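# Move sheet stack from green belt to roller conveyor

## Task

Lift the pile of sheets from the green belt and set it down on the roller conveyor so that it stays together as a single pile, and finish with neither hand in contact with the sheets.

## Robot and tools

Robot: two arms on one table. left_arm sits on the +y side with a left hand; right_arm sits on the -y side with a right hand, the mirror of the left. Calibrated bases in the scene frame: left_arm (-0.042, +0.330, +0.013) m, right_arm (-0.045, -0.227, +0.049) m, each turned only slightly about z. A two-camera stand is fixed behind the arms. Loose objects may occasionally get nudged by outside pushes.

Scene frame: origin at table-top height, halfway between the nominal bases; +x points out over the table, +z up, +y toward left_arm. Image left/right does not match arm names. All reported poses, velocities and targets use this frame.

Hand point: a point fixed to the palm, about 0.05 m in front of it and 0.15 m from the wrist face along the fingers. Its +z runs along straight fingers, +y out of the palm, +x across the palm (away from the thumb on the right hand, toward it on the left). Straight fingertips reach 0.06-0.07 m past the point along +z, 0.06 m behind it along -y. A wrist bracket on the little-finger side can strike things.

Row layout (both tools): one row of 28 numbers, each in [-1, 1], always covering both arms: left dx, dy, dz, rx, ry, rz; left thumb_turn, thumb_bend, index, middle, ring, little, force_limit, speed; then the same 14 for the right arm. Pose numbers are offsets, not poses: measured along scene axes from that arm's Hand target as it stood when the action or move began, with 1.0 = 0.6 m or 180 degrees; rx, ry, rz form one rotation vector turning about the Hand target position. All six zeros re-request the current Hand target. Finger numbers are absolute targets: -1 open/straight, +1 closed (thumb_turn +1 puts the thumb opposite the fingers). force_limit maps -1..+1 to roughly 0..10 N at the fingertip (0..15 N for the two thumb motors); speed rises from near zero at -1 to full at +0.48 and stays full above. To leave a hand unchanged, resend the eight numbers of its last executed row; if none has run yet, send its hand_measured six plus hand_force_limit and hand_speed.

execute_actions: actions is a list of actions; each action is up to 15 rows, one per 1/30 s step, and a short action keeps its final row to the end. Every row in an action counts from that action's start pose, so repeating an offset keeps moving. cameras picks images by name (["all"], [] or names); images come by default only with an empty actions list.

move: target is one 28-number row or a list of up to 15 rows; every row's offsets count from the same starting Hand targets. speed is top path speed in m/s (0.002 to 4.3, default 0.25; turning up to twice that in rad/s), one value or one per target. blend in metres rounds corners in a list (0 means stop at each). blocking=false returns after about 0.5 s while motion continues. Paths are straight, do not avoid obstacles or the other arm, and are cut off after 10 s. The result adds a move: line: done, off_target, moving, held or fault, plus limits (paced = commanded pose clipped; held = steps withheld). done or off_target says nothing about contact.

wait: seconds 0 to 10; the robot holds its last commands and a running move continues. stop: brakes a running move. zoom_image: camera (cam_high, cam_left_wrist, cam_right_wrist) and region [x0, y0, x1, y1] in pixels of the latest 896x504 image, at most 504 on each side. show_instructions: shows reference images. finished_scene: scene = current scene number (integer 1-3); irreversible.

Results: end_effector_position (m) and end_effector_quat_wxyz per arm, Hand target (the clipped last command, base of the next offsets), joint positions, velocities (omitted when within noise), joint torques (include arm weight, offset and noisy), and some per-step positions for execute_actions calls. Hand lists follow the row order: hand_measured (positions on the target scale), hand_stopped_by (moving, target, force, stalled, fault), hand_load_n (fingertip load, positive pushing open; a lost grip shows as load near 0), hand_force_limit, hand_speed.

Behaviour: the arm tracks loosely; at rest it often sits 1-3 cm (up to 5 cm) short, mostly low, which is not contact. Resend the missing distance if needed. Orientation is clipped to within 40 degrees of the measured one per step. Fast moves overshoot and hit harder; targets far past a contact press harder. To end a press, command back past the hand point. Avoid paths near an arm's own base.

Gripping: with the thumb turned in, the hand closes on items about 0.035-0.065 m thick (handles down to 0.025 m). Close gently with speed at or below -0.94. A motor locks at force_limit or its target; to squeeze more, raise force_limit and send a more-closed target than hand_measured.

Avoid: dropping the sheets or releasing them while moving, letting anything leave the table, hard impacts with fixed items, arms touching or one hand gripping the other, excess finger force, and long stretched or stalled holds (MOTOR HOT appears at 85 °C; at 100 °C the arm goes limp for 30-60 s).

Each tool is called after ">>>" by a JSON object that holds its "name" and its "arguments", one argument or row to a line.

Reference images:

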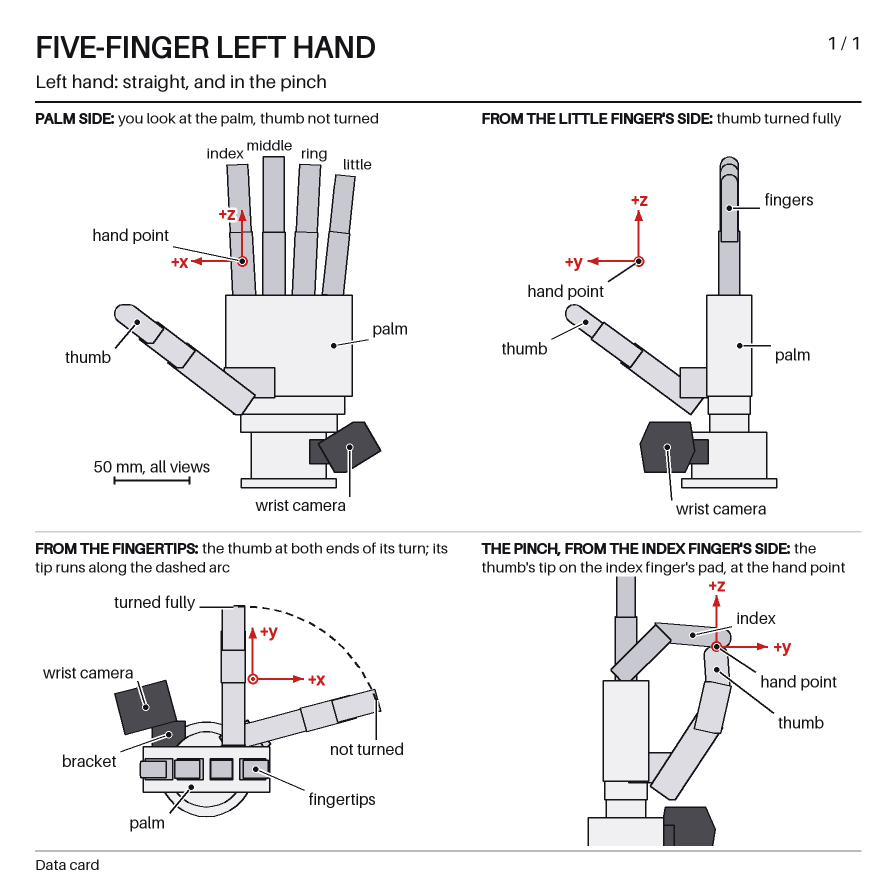

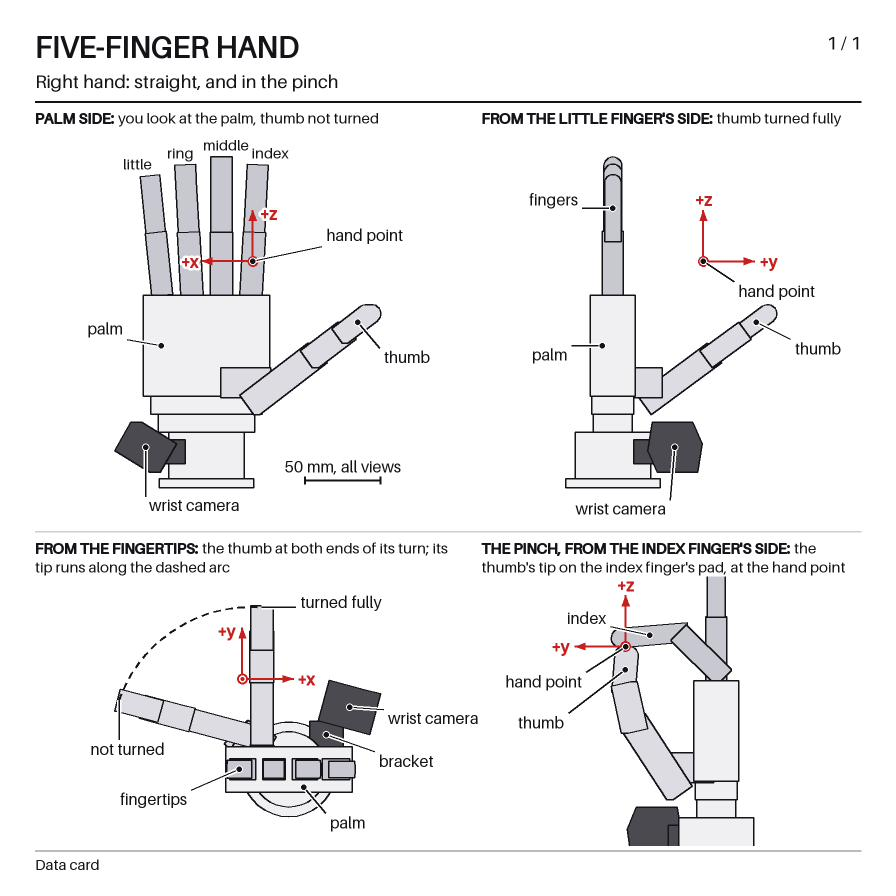

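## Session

>>> {"name": "execute_actions", "arguments": {
  "actions": []
}}

Scene clock: 0.00 s.
left_arm: end_effector_position=(+0.3493, +0.2528, +0.3084) hand_measured=(-1.000, -1.000, -1.000, -1.000, -1.000, -1.000) hand_load_n=(+0.0, +0.0, +0.0, +0.0, +0.0, +0.5) hand_stopped_by=(target, target, target, target, target, target) hand_force_limit=0.00 hand_speed=-0.80 end_effector_quat_wxyz=(+0.118, +0.391, +0.912, -0.021) | right_arm: end_effector_position=(+0.4126, -0.0514, +0.3410) hand_measured=(-1.000, -1.000, -1.000, -1.000, -1.000, -1.000) hand_load_n=(+0.0, +0.0, +0.0, -0.5, +0.0, -0.5) hand_stopped_by=(target, target, target, target, target, target) hand_force_limit=0.00 hand_speed=-0.80 end_effector_quat_wxyz=(+0.125, -0.227, +0.948, -0.183)
Joint positions: left_arm=[-0.308 1.215 1.348 -1.471 0.058 2.04] | right_arm=[0.374 1.421 1.536 -1.489 0.405 1.467]
Joint velocities: within noise
Joint torques (N m): no reading
Heat: left arm: hottest elbow 31 °C; right arm: hottest elbow 33 °C.
Hand target: left_arm +0.3544, +0.2510, +0.3224; +0.135, +0.391, +0.910, -0.020 | right_arm +0.4176, -0.0492, +0.3498; +0.135, -0.224, +0.948, -0.182

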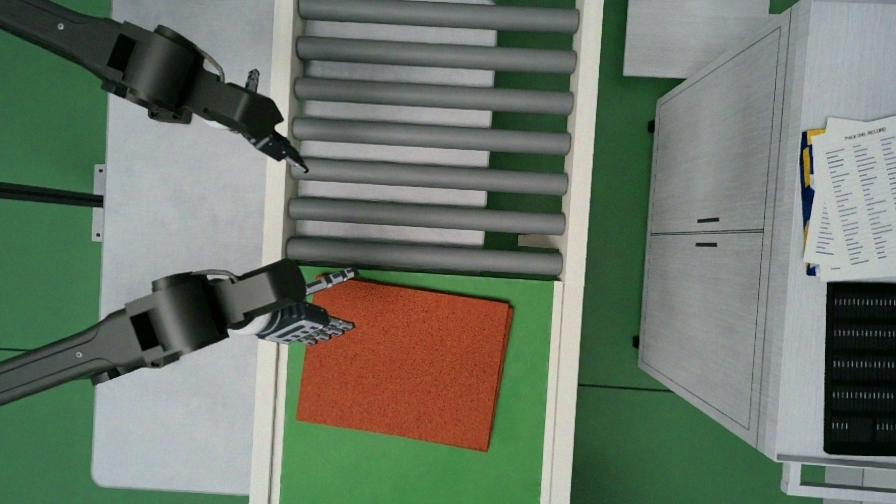

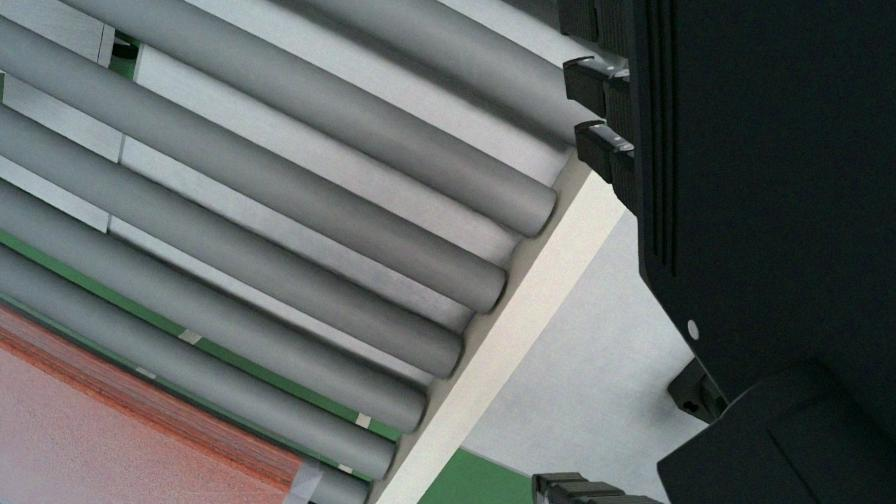

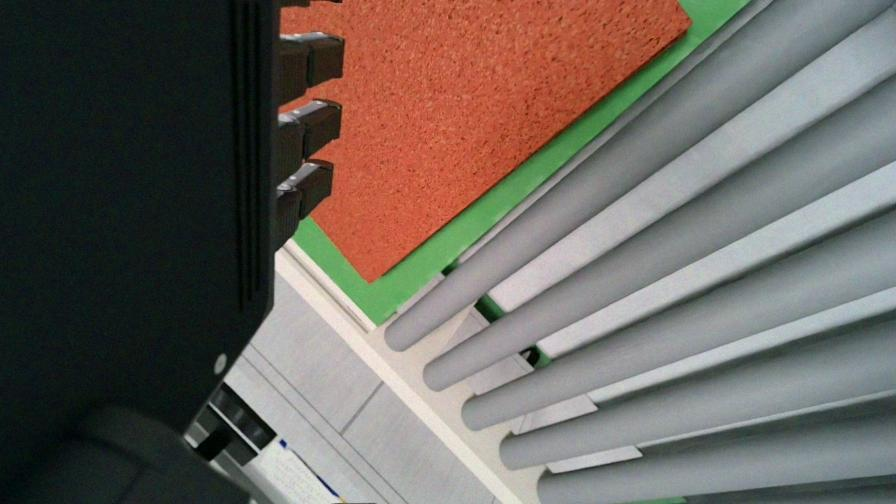

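>>> {"name": "move", "arguments": {
  "target": [
    [-0.124,0.165,0.163,0,0,0,-1,-1,-1,-1,-1,-1,0,-0.8,0.171,-0.385,-0.016,-0.0357,0.0197,-0.0815,-1,-1,-0.6,-0.6,-0.6,-0.6,0.2,0],
    [-0.124,0.165,0.163,0,0,0,-1,-1,-1,-1,-1,-1,0,-0.8,0.284,-0.651,-0.166,-0.0715,0.0393,-0.1629,-1,-1,-0.6,-0.6,-0.6,-0.6,0.2,0],
    [-0.124,0.165,0.163,0,0,0,-1,-1,-1,-1,-1,-1,0,-0.8,0.284,-0.651,-0.338,-0.0715,0.0393,-0.1629,-1,-1,-0.6,-0.6,-0.6,-0.6,0.2,0]
  ],
  "speed": [0.4,0.3,0.15],
  "blend": [0.03,0.01,0],
  "cameras": ["cam_high","cam_right_wrist"]
}}

Scene clock: 17.83 s.
left_arm: end_effector_position=(+0.2757, +0.3459, +0.4026) hand_measured=(-1.000, -1.000, -1.000, -1.000, -1.000, -1.000) hand_load_n=(+0.0, +0.0, +0.0, +0.0, +0.0, +0.0) hand_stopped_by=(target, target, target, target, target, target) hand_force_limit=0.00 hand_speed=-0.80 end_effector_quat_wxyz=(+0.150, +0.319, +0.936, +0.025) | right_arm: end_effector_position=(+0.5841, -0.4390, +0.1526) hand_measured=(-1.000, -1.000, -0.600, -0.600, -0.600, -0.600) hand_load_n=(+0.0, +0.0, +0.0, +0.0, +0.0, +0.0) hand_stopped_by=(target, target, target, target, target, target) hand_force_limit=0.20 hand_speed=0.00 end_effector_quat_wxyz=(-0.001, -0.005, +0.954, -0.299)
Joint positions: left_arm=[-0.136 1.016 1.438 -1.687 0 2.066] | right_arm=[-0.277 1.972 1.755 -1.185 0.585 1.263]
Joint torques (N m): left_arm=[2.26 -4.25 8.73 -0.34 -0.08 0.19] | right_arm=[0.5 -18.55 9.36 0.73 0.59 0.11]
Heat: left arm: hottest elbow 33 °C; right arm: hottest elbow 36 °C.
Hand target: left_arm +0.2800, +0.3500, +0.4200; +0.135, +0.391, +0.910, -0.020 | right_arm +0.5880, -0.4401, +0.1472; +0.001, -0.002, +0.954, -0.300
Off the commanded pose: left_arm 0.019 m, 10 deg | right_arm 0.007 m, 0 deg.
joint sent to its limit (left arm) — joint 4 (wrist pitch), lower limit; joint 6 (wrist roll), upper limit. The joint targets are off in orientation, not in position.
move: off_target (left_arm)
Images, in order (width x height): cam_high 896x504, cam_right_wrist 896x504.

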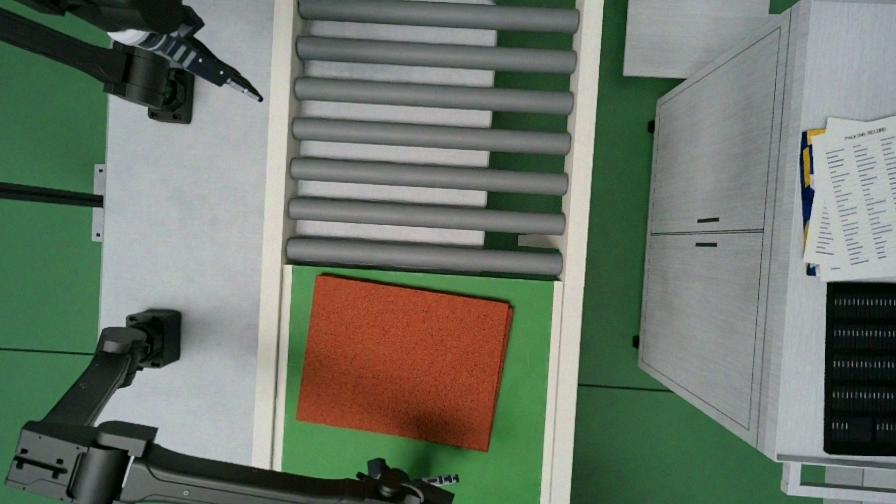

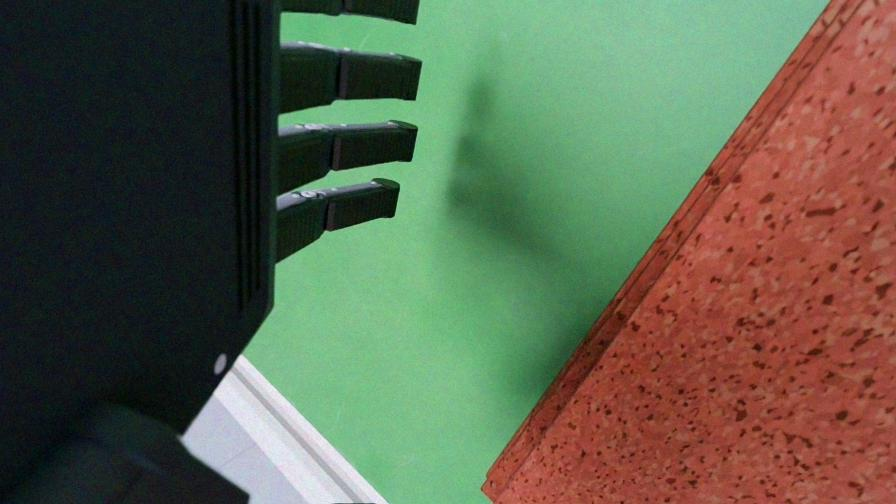

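>>> {"name": "move", "arguments": {
  "target": [
    [0,0,0,0,0,0,-1,-1,-1,-1,-1,-1,0,-0.8,0.01,0.06,-0.023,0,0,0,-1,-1,-0.6,-0.6,-0.6,-0.6,0.2,0],
    [0,0,0,0,0,0,-1,-1,-1,-1,-1,-1,0,-0.8,0.015,0.6,-0.018,0,0,0,-1,-1,-0.6,-0.6,-0.6,-0.6,0.2,0],
    [0,0,0,0,0,0,-1,-1,-1,-1,-1,-1,0,-0.8,0.035,0.89,0.0,0,0,0,-1,-1,-0.6,-0.6,-0.6,-0.6,0.2,0]
  ],
  "speed": 0.12,
  "blend": [0.02,0.02,0],
  "cameras": ["cam_high","cam_right_wrist"]
}}

Scene clock: 32.00 s.
left_arm: end_effector_position=(+0.2757, +0.3459, +0.4026) hand_measured=(-1.000, -1.000, -1.000, -1.000, -1.000, -1.000) hand_load_n=(+0.0, +0.0, +0.0, +0.0, +0.0, +0.0) hand_stopped_by=(target, target, target, target, target, target) hand_force_limit=0.00 hand_speed=-0.80 end_effector_quat_wxyz=(+0.150, +0.319, +0.936, +0.025) | right_arm: end_effector_position=(+0.6015, +0.0847, +0.1453) hand_measured=(-1.000, -1.000, -0.600, -0.600, -0.600, -0.600) hand_load_n=(+0.0, +0.0, +0.0, +0.0, +0.0, +0.0) hand_stopped_by=(target, target, target, target, target, target) hand_force_limit=0.20 hand_speed=0.00 end_effector_quat_wxyz=(+0.062, -0.031, +0.963, -0.260)
Joint positions: left_arm=[-0.136 1.016 1.438 -1.687 0 2.066] | right_arm=[0.509 2.277 2.245 -1.699 0.519 2.088]
Joint torques (N m): left_arm=[2.37 -3.66 8.76 0.16 -0.09 0.18] | right_arm=[0.79 -21.13 12.63 -0.49 0.36 0.13]
Heat: left arm: hottest elbow 35 °C; right arm: hottest elbow 37 °C.
Hand target: left_arm +0.2800, +0.3500, +0.4200; +0.135, +0.391, +0.910, -0.020 | right_arm +0.6090, +0.0940, +0.1470; +0.001, -0.002, +0.954, -0.300
Off the commanded pose: left_arm 0.018 m, 10 deg | right_arm 0.012 m, 9 deg.
joint sent to its limit (left arm) — joint 4 (wrist pitch), lower limit; joint 6 (wrist roll), upper limit. The joint targets are off in orientation, not in position.
joint sent to its limit (right arm) — joint 4 (wrist pitch), lower limit; joint 6 (wrist roll), upper limit. The joint targets are off in orientation, not in position.
move: off_target (left_arm, right_arm); blend cut to 0.0195 m at target 1
Images, in order (width x height): cam_high 896x504, cam_right_wrist 896x504.

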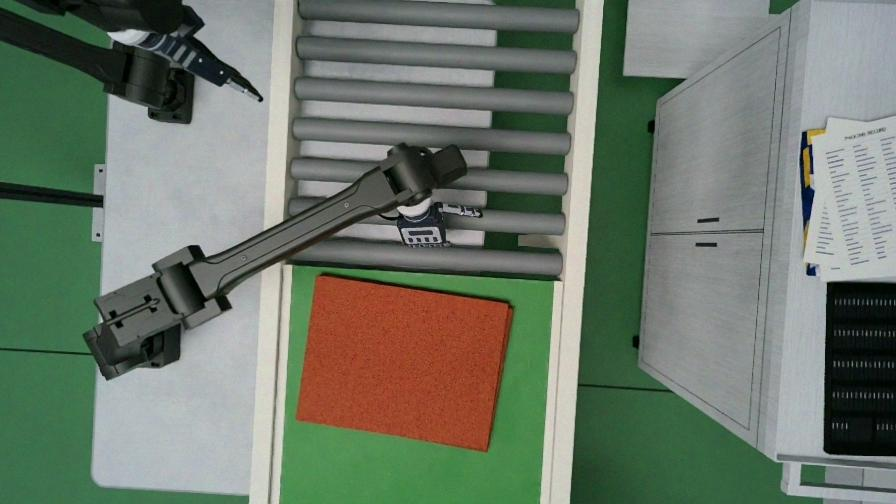

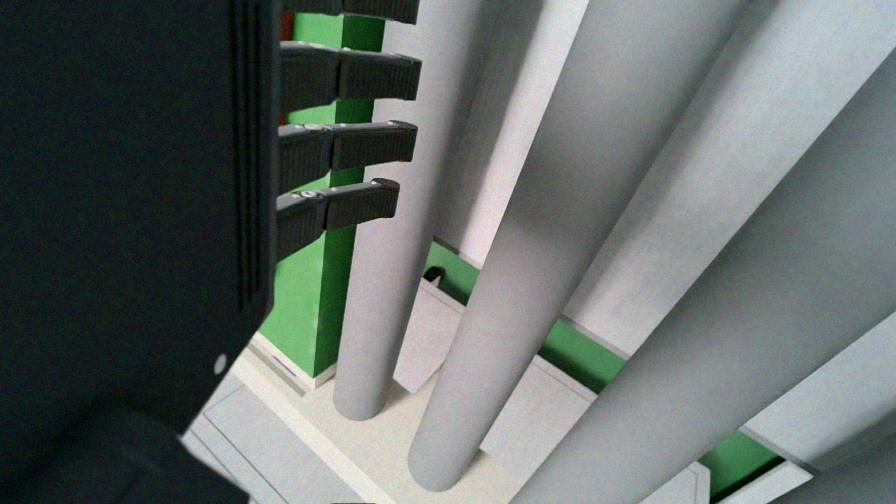

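>>> {"name": "move", "arguments": {
  "target": [
    [0,0,0,0,0,0,-1,-1,-1,-1,-1,-1,0,-0.8,-0.015,-0.407,0.11,0,0,0,-1,-1,-0.6,-0.6,-0.6,-0.6,0.2,0],
    [0,0,0,0,0,0,-1,-1,-1,-1,-1,-1,0,-0.8,-0.04,-0.88,0.088,0,0,0,-1,-1,-0.6,-0.6,-0.6,-0.6,0.2,0],
    [0,0,0,0,0,0,-1,-1,-1,-1,-1,-1,0,-0.8,-0.04,-0.88,-0.037,0,0,0,-1,-1,-0.6,-0.6,-0.6,-0.6,0.2,0]
  ],
  "speed": [0.35,0.35,0.12],
  "blend": [0.04,0.01,0],
  "cameras": ["cam_high","cam_right_wrist"]
}}

Scene clock: 41.90 s.
left_arm: end_effector_position=(+0.2757, +0.3459, +0.4026) hand_measured=(-1.000, -1.000, -1.000, -1.000, -1.000, -1.000) hand_load_n=(+0.0, +0.0, +0.0, +0.0, +0.0, +0.0) hand_stopped_by=(target, target, target, target, target, target) hand_force_limit=0.00 hand_speed=-0.80 end_effector_quat_wxyz=(+0.150, +0.319, +0.936, +0.025) | right_arm: end_effector_position=(+0.5812, -0.4391, +0.1342) hand_measured=(-1.000, -1.000, -0.600, -0.600, -0.600, -0.600) hand_load_n=(-0.5, +0.0, -0.5, +0.0, +0.0, +0.0) hand_stopped_by=(target, target, target, target, target, target) hand_force_limit=0.20 hand_speed=0.00 end_effector_quat_wxyz=(+0.002, +0.006, +0.954, -0.301)
Joint positions: left_arm=[-0.136 1.016 1.438 -1.687 0 2.066] | right_arm=[-0.276 1.973 1.704 -1.134 0.591 1.288]
Joint torques (N m): left_arm=[2.08 -3.96 8.73 -0.02 -0.17 0.17] | right_arm=[1.03 -18.14 9.1 0.73 0.41 -0.04]
Heat: left arm: hottest elbow 37 °C; right arm: hottest elbow 39 °C.
Hand target: left_arm +0.2800, +0.3500, +0.4200; +0.135, +0.391, +0.910, -0.020 | right_arm +0.5850, -0.4339, +0.1248; +0.001, -0.002, +0.954, -0.300
Off the commanded pose: left_arm 0.018 m, 10 deg | right_arm 0.011 m, 1 deg.
joint sent to its limit (left arm) — joint 4 (wrist pitch), lower limit; joint 6 (wrist roll), upper limit. The joint targets are off in orientation, not in position.
move: off_target (left_arm, right_arm)
Images, in order (width x height): cam_high 896x504, cam_right_wrist 896x504.

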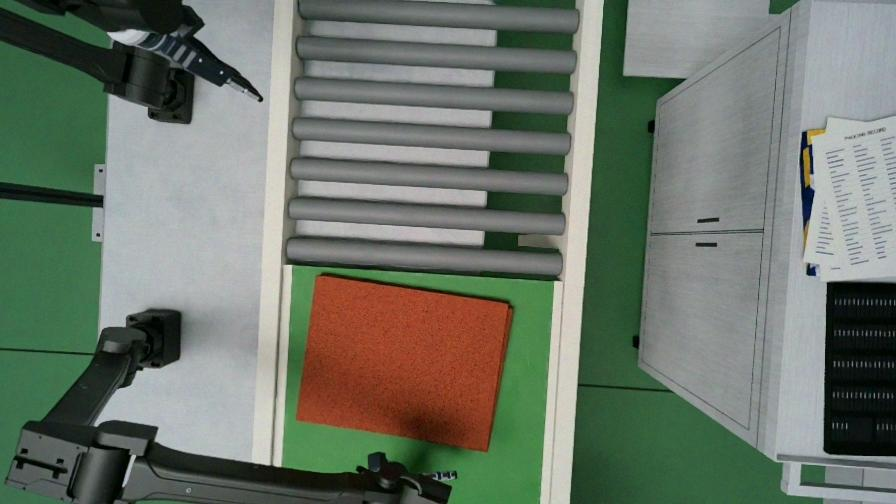

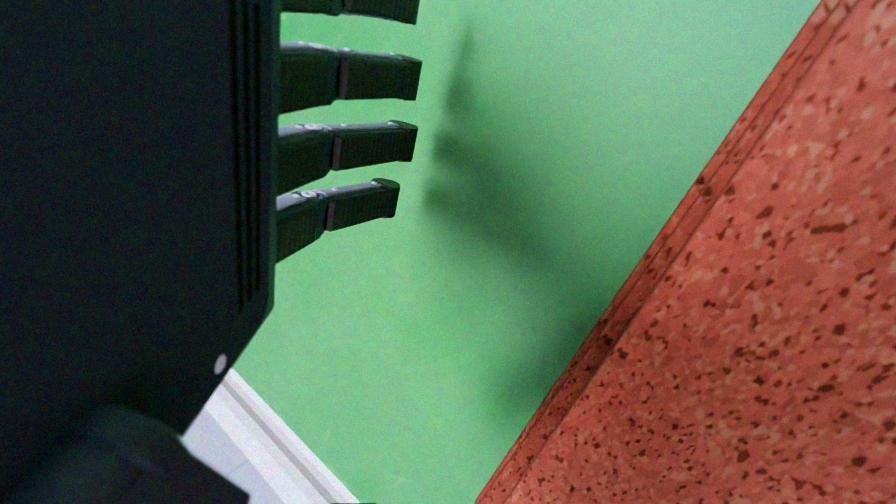

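>>> {"name": "move", "arguments": {
  "target": [0,0,0,0,0,0,-1,-1,-1,-1,-1,-1,0,-0.8,0,0,-0.025,0,0,0,-1,-1,-0.6,-0.6,-0.6,-0.6,0.2,0],
  "speed": 0.1,
  "cameras": ["cam_right_wrist"]
}}

Scene clock: 47.23 s.
left_arm: end_effector_position=(+0.2757, +0.3459, +0.4026) hand_measured=(-1.000, -1.000, -1.000, -1.000, -1.000, -1.000) hand_load_n=(+0.0, +0.0, +0.0, +0.0, +0.0, +0.0) hand_stopped_by=(target, target, target, target, target, target) hand_force_limit=0.00 hand_speed=-0.80 end_effector_quat_wxyz=(+0.150, +0.319, +0.936, +0.025) | right_arm: end_effector_position=(+0.5818, -0.4392, +0.1214) hand_measured=(-1.000, -1.000, -0.600, -0.600, -0.600, -0.600) hand_load_n=(-0.5, +0.0, +0.5, +0.0, +0.0, +0.0) hand_stopped_by=(target, target, target, target, target, target) hand_force_limit=0.20 hand_speed=0.00 end_effector_quat_wxyz=(+0.004, +0.007, +0.953, -0.301)
Joint positions: left_arm=[-0.136 1.016 1.438 -1.687 0 2.066] | right_arm=[-0.276 1.982 1.683 -1.1 0.591 1.287]
Joint torques (N m): left_arm=[1.49 -3.72 8.7 0.01 -0.09 0.11] | right_arm=[1.03 -17.96 8.94 0.76 0.42 -0.05]
Heat: left arm: hottest elbow 37 °C; right arm: hottest elbow 39 °C.
Hand target: left_arm +0.2800, +0.3500, +0.4200; +0.135, +0.391, +0.910, -0.020 | right_arm +0.5851, -0.4339, +0.1099; +0.001, -0.002, +0.954, -0.300
Off the commanded pose: left_arm 0.018 m, 10 deg | right_arm 0.013 m, 1 deg.
joint sent to its limit (left arm) — joint 4 (wrist pitch), lower limit; joint 6 (wrist roll), upper limit. The joint targets are off in orientation, not in position.
move: off_target (left_arm, right_arm)
Images, in order (width x height): cam_right_wrist 896x504.

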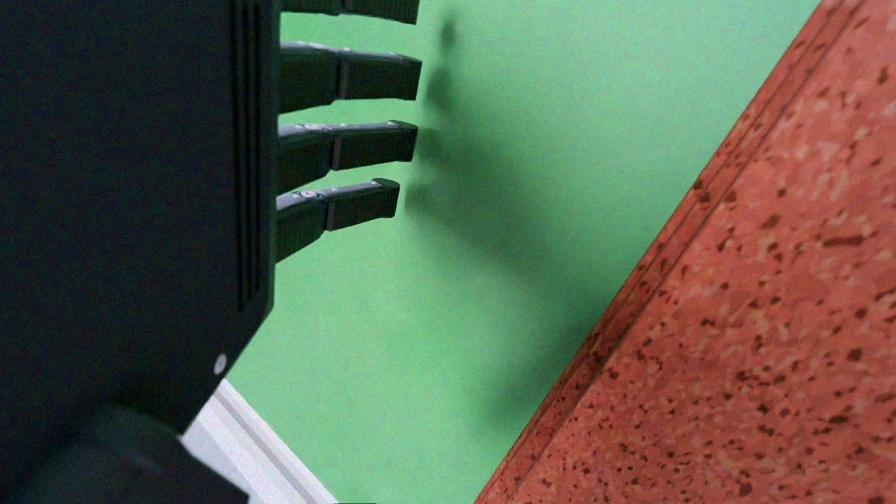

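>>> {"name": "move", "arguments": {
  "target": [0,0,0,0,0,0,-1,-1,-1,-1,-1,-1,0,-0.8,0.01,0.25,0.005,0,0,0,-1,-1,-0.6,-0.6,-0.6,-0.6,0.2,0],
  "speed": 0.12,
  "cameras": ["cam_high","cam_right_wrist"]
}}

Scene clock: 57.63 s.
left_arm: end_effector_position=(+0.2757, +0.3459, +0.4026) hand_measured=(-1.000, -1.000, -1.000, -1.000, -1.000, -1.000) hand_load_n=(+0.0, +0.0, +0.0, +0.0, +0.0, +0.5) hand_stopped_by=(target, target, target, target, target, target) hand_force_limit=0.00 hand_speed=-0.80 end_effector_quat_wxyz=(+0.150, +0.319, +0.936, +0.025) | right_arm: end_effector_position=(+0.5841, -0.2944, +0.1139) hand_measured=(-1.000, -1.000, -0.600, -0.600, -0.600, -0.600) hand_load_n=(+0.0, +0.0, +1.5, +0.0, +0.0, +0.0) hand_stopped_by=(target, target, target, target, target, target) hand_force_limit=0.20 hand_speed=0.00 end_effector_quat_wxyz=(+0.000, +0.004, +0.953, -0.303)
Joint positions: left_arm=[-0.136 1.016 1.438 -1.687 0 2.066] | right_arm=[-0.037 1.982 1.666 -1.254 0.616 1.572]
Joint torques (N m): left_arm=[2.26 -4.6 8.68 0.1 -0.07 0.15] | right_arm=[1.38 -17.61 11.02 -0.49 0.2 0.08]
Heat: left arm: hottest elbow 38 °C; right arm: hottest elbow 39 °C.
Hand target: left_arm +0.2800, +0.3500, +0.4200; +0.135, +0.391, +0.910, -0.020 | right_arm +0.5911, -0.2840, +0.1129; +0.001, -0.002, +0.954, -0.300
Off the commanded pose: left_arm 0.018 m, 10 deg | right_arm 0.013 m, 1 deg.
joint sent to its limit (left arm) — joint 4 (wrist pitch), lower limit; joint 6 (wrist roll), upper limit. The joint targets are off in orientation, not in position.
move: off_target (left_arm, right_arm)
Images, in order (width x height): cam_high 896x504, cam_right_wrist 896x504.

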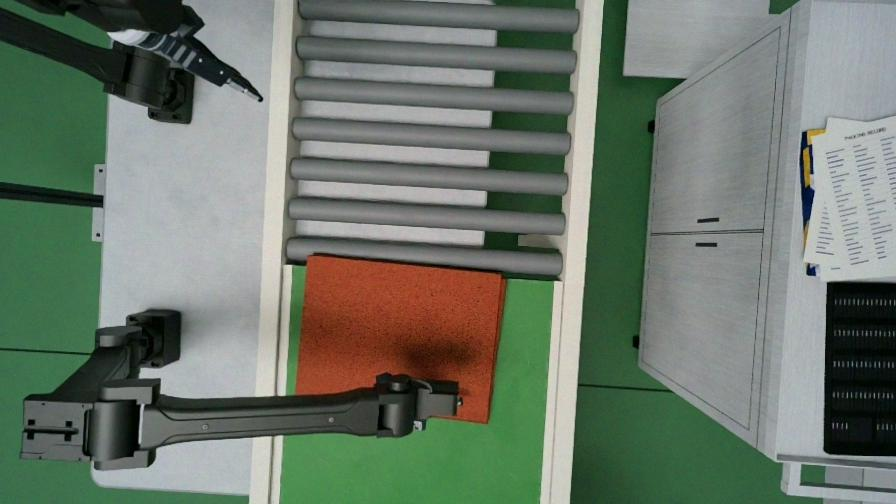

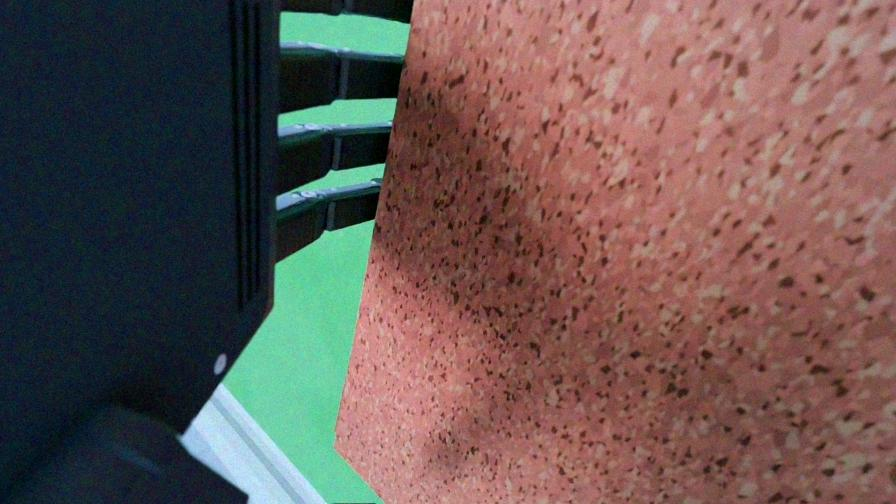

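>>> {"name": "move", "arguments": {
  "target": [
    [0,0,0,0,0,0,-1,-1,-1,-1,-1,-1,0,-0.8,0.015,0.37,0.005,0,0,0,-1,-1,-0.6,-0.6,-0.6,-0.6,0.2,0],
    [0,0,0,0,0,0,-1,-1,-1,-1,-1,-1,0,-0.8,0.03,0.63,0.017,0,0,0,-1,-1,-0.6,-0.6,-0.6,-0.6,0.2,0]
  ],
  "speed": 0.12,
  "blend": [0.02,0],
  "cameras": ["cam_high","cam_right_wrist"]
}}

Scene clock: 74.37 s.
left_arm: end_effector_position=(+0.2757, +0.3459, +0.4026) hand_measured=(-1.000, -1.000, -1.000, -1.000, -1.000, -1.000) hand_load_n=(+0.0, +0.0, +0.0, +0.0, +0.0, +0.0) hand_stopped_by=(target, target, target, target, target, target) hand_force_limit=0.00 hand_speed=-0.80 end_effector_quat_wxyz=(+0.150, +0.319, +0.936, +0.025) | right_arm: end_effector_position=(+0.6009, +0.0851, +0.1231) hand_measured=(-1.000, -1.000, -0.600, -0.600, -0.600, -0.600) hand_load_n=(+0.0, -0.5, +0.0, +0.0, +0.0, +0.0) hand_stopped_by=(target, target, target, target, target, target) hand_force_limit=0.20 hand_speed=0.00 end_effector_quat_wxyz=(+0.048, -0.035, +0.962, -0.265)
Joint positions: left_arm=[-0.136 1.016 1.438 -1.687 0 2.066] | right_arm=[0.508 2.313 2.253 -1.702 0.514 2.087]
Joint torques (N m): left_arm=[1.44 -4.19 8.81 0.09 -0.12 0.18] | right_arm=[0.73 -21.25 12.48 -0.42 0.36 0.12]
Heat: left arm: hottest elbow 39 °C; right arm: hottest elbow 41 °C.
Hand target: left_arm +0.2800, +0.3500, +0.4200; +0.135, +0.391, +0.910, -0.020 | right_arm +0.6090, +0.0941, +0.1232; +0.001, -0.002, +0.954, -0.300
Off the commanded pose: left_arm 0.018 m, 10 deg | right_arm 0.012 m, 8 deg.
joint sent to its limit (left arm) — joint 4 (wrist pitch), lower limit; joint 6 (wrist roll), upper limit. The joint targets are off in orientation, not in position.
joint sent to its limit (right arm) — joint 4 (wrist pitch), lower limit; joint 6 (wrist roll), upper limit. The joint targets are off in orientation, not in position.
move: off_target (left_arm, right_arm)
Images, in order (width x height): cam_high 896x504, cam_right_wrist 896x504.

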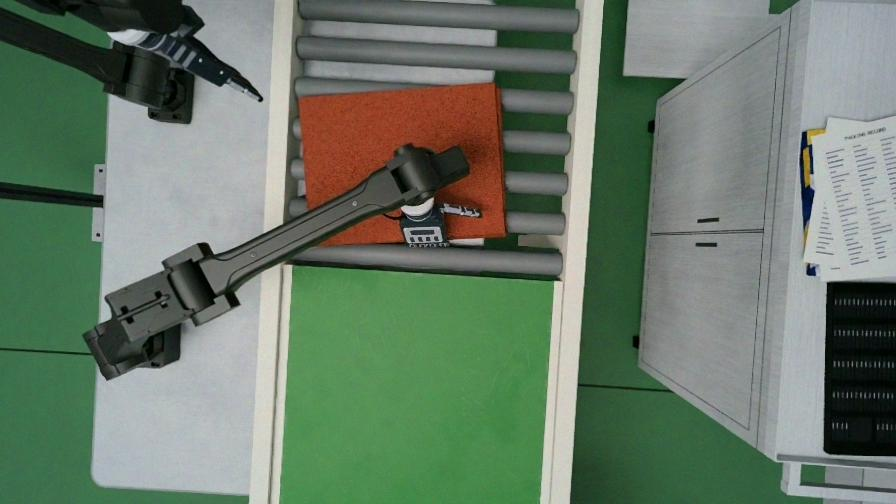

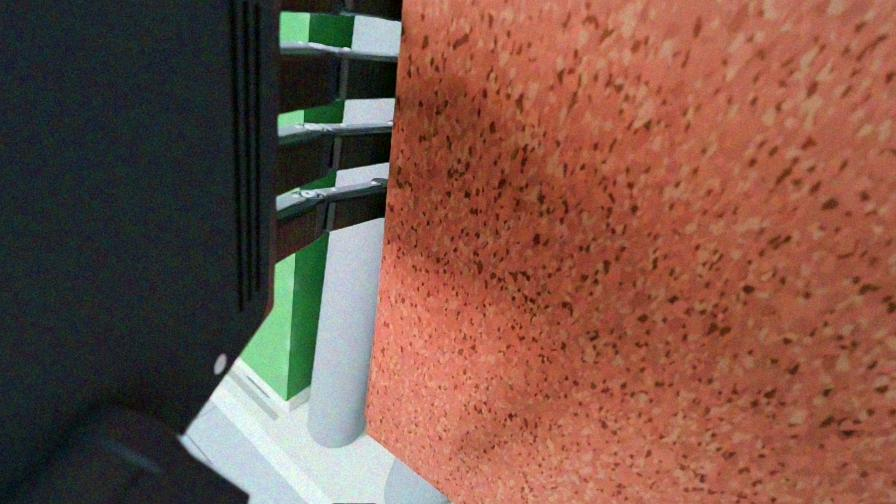

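>>> {"name": "move", "arguments": {
  "target": [
    [0,0,0,0,0,0,-1,-1,-1,-1,-1,-1,0,-0.8,0,-0.1,0.02,0,0,0,-1,-1,-0.6,-0.6,-0.6,-0.6,0.2,0],
    [0,0,0,0,0,0,-1,-1,-1,-1,-1,-1,0,-0.8,-0.05,-0.15,0.24,0,0,0,-1,-1,-0.6,-0.6,-0.6,-0.6,0.2,0]
  ],
  "cameras": ["cam_high","cam_right_wrist"],
  "speed": 0.25,
  "blend": 0.02
}}

>>> {"name": "zoom_image", "arguments": {
  "camera": "cam_high",
  "region": [270, 60, 590, 290]
}}

Scene clock: 84.90 s.
left_arm: end_effector_position=(+0.2757, +0.3459, +0.4026) hand_measured=(-1.000, -1.000, -1.000, -1.000, -1.000, -1.000) hand_load_n=(+0.0, +0.0, +0.0, +0.0, +0.0, +0.0) hand_stopped_by=(target, target, target, target, target, target) hand_force_limit=0.00 hand_speed=-0.80 end_effector_quat_wxyz=(+0.150, +0.319, +0.936, +0.025) | right_arm: end_effector_position=(+0.5762, +0.0082, +0.2763) hand_measured=(-1.000, -1.000, -0.600, -0.600, -0.600, -0.600) hand_load_n=(+0.0, +0.0, +0.0, +0.0, +0.0, +0.0) hand_stopped_by=(target, target, target, target, target, target) hand_force_limit=0.20 hand_speed=0.00 end_effector_quat_wxyz=(+0.104, -0.022, +0.962, -0.250)
Joint positions: left_arm=[-0.136 1.016 1.438 -1.687 0 2.066] | right_arm=[0.43 1.983 2.087 -1.702 0.548 1.994]
Joint torques (N m): left_arm=[2.26 -4.54 8.66 -0.1 -0.06 0.2] | right_arm=[-0.09 -18.32 9.09 -0.12 0.58 -0.05]
Heat: left arm: hottest elbow 40 °C; right arm: hottest elbow 40 °C.
Hand target: left_arm +0.2800, +0.3500, +0.4200; +0.135, +0.391, +0.910, -0.020 | right_arm +0.5790, +0.0041, +0.2671; +0.001, -0.002, +0.954, -0.300
Off the commanded pose: left_arm 0.018 m, 10 deg | right_arm 0.010 m, 13 deg.
joint sent to its limit (left arm) — joint 4 (wrist pitch), lower limit; joint 6 (wrist roll), upper limit. The joint targets are off in orientation, not in position.
joint sent to its limit (right arm) — joint 4 (wrist pitch), lower limit. The joint targets are off in orientation, not in position.
move: off_target (left_arm, right_arm)
Images, in order (width x height): cam_high 896x504, cam_right_wrist 896x504.

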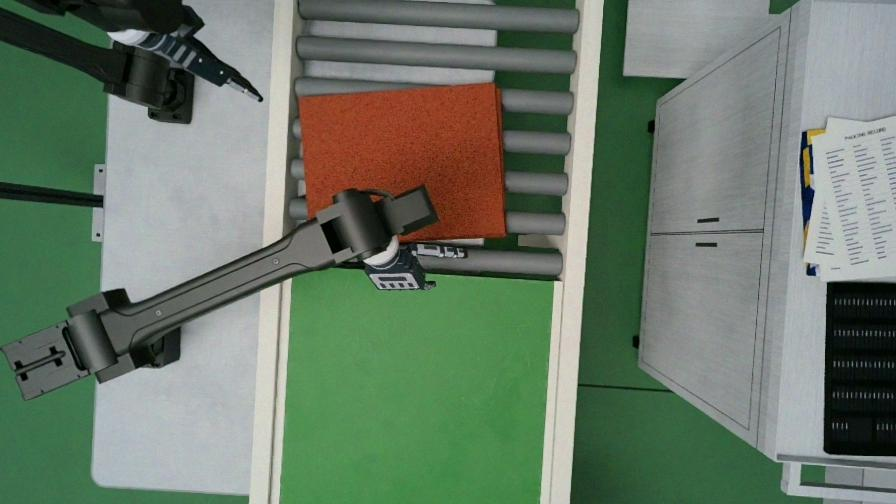

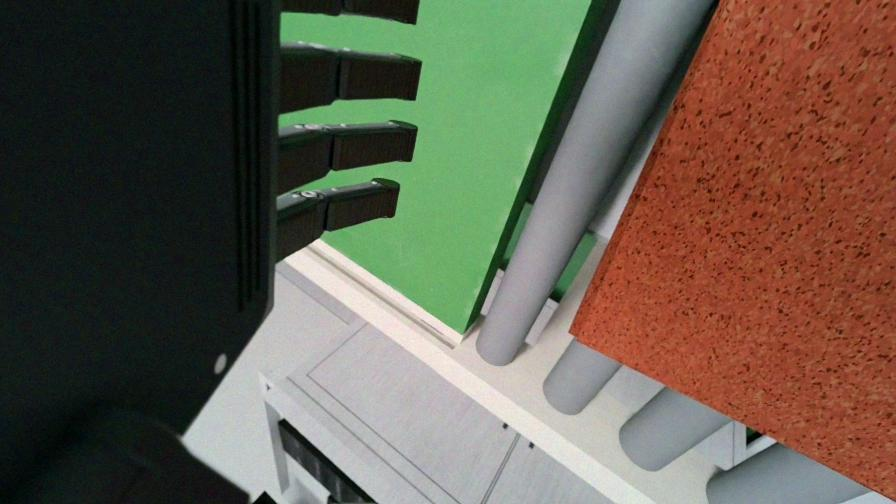

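Scaled by 1.575 from the camera's 896x504 image, which has a finer 1280x720 frame.

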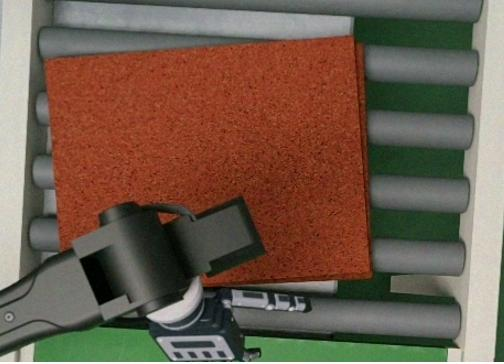

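>>> {"name": "finished_scene", "arguments": {
  "scene": 3
}}

The scene is finished: the task was done.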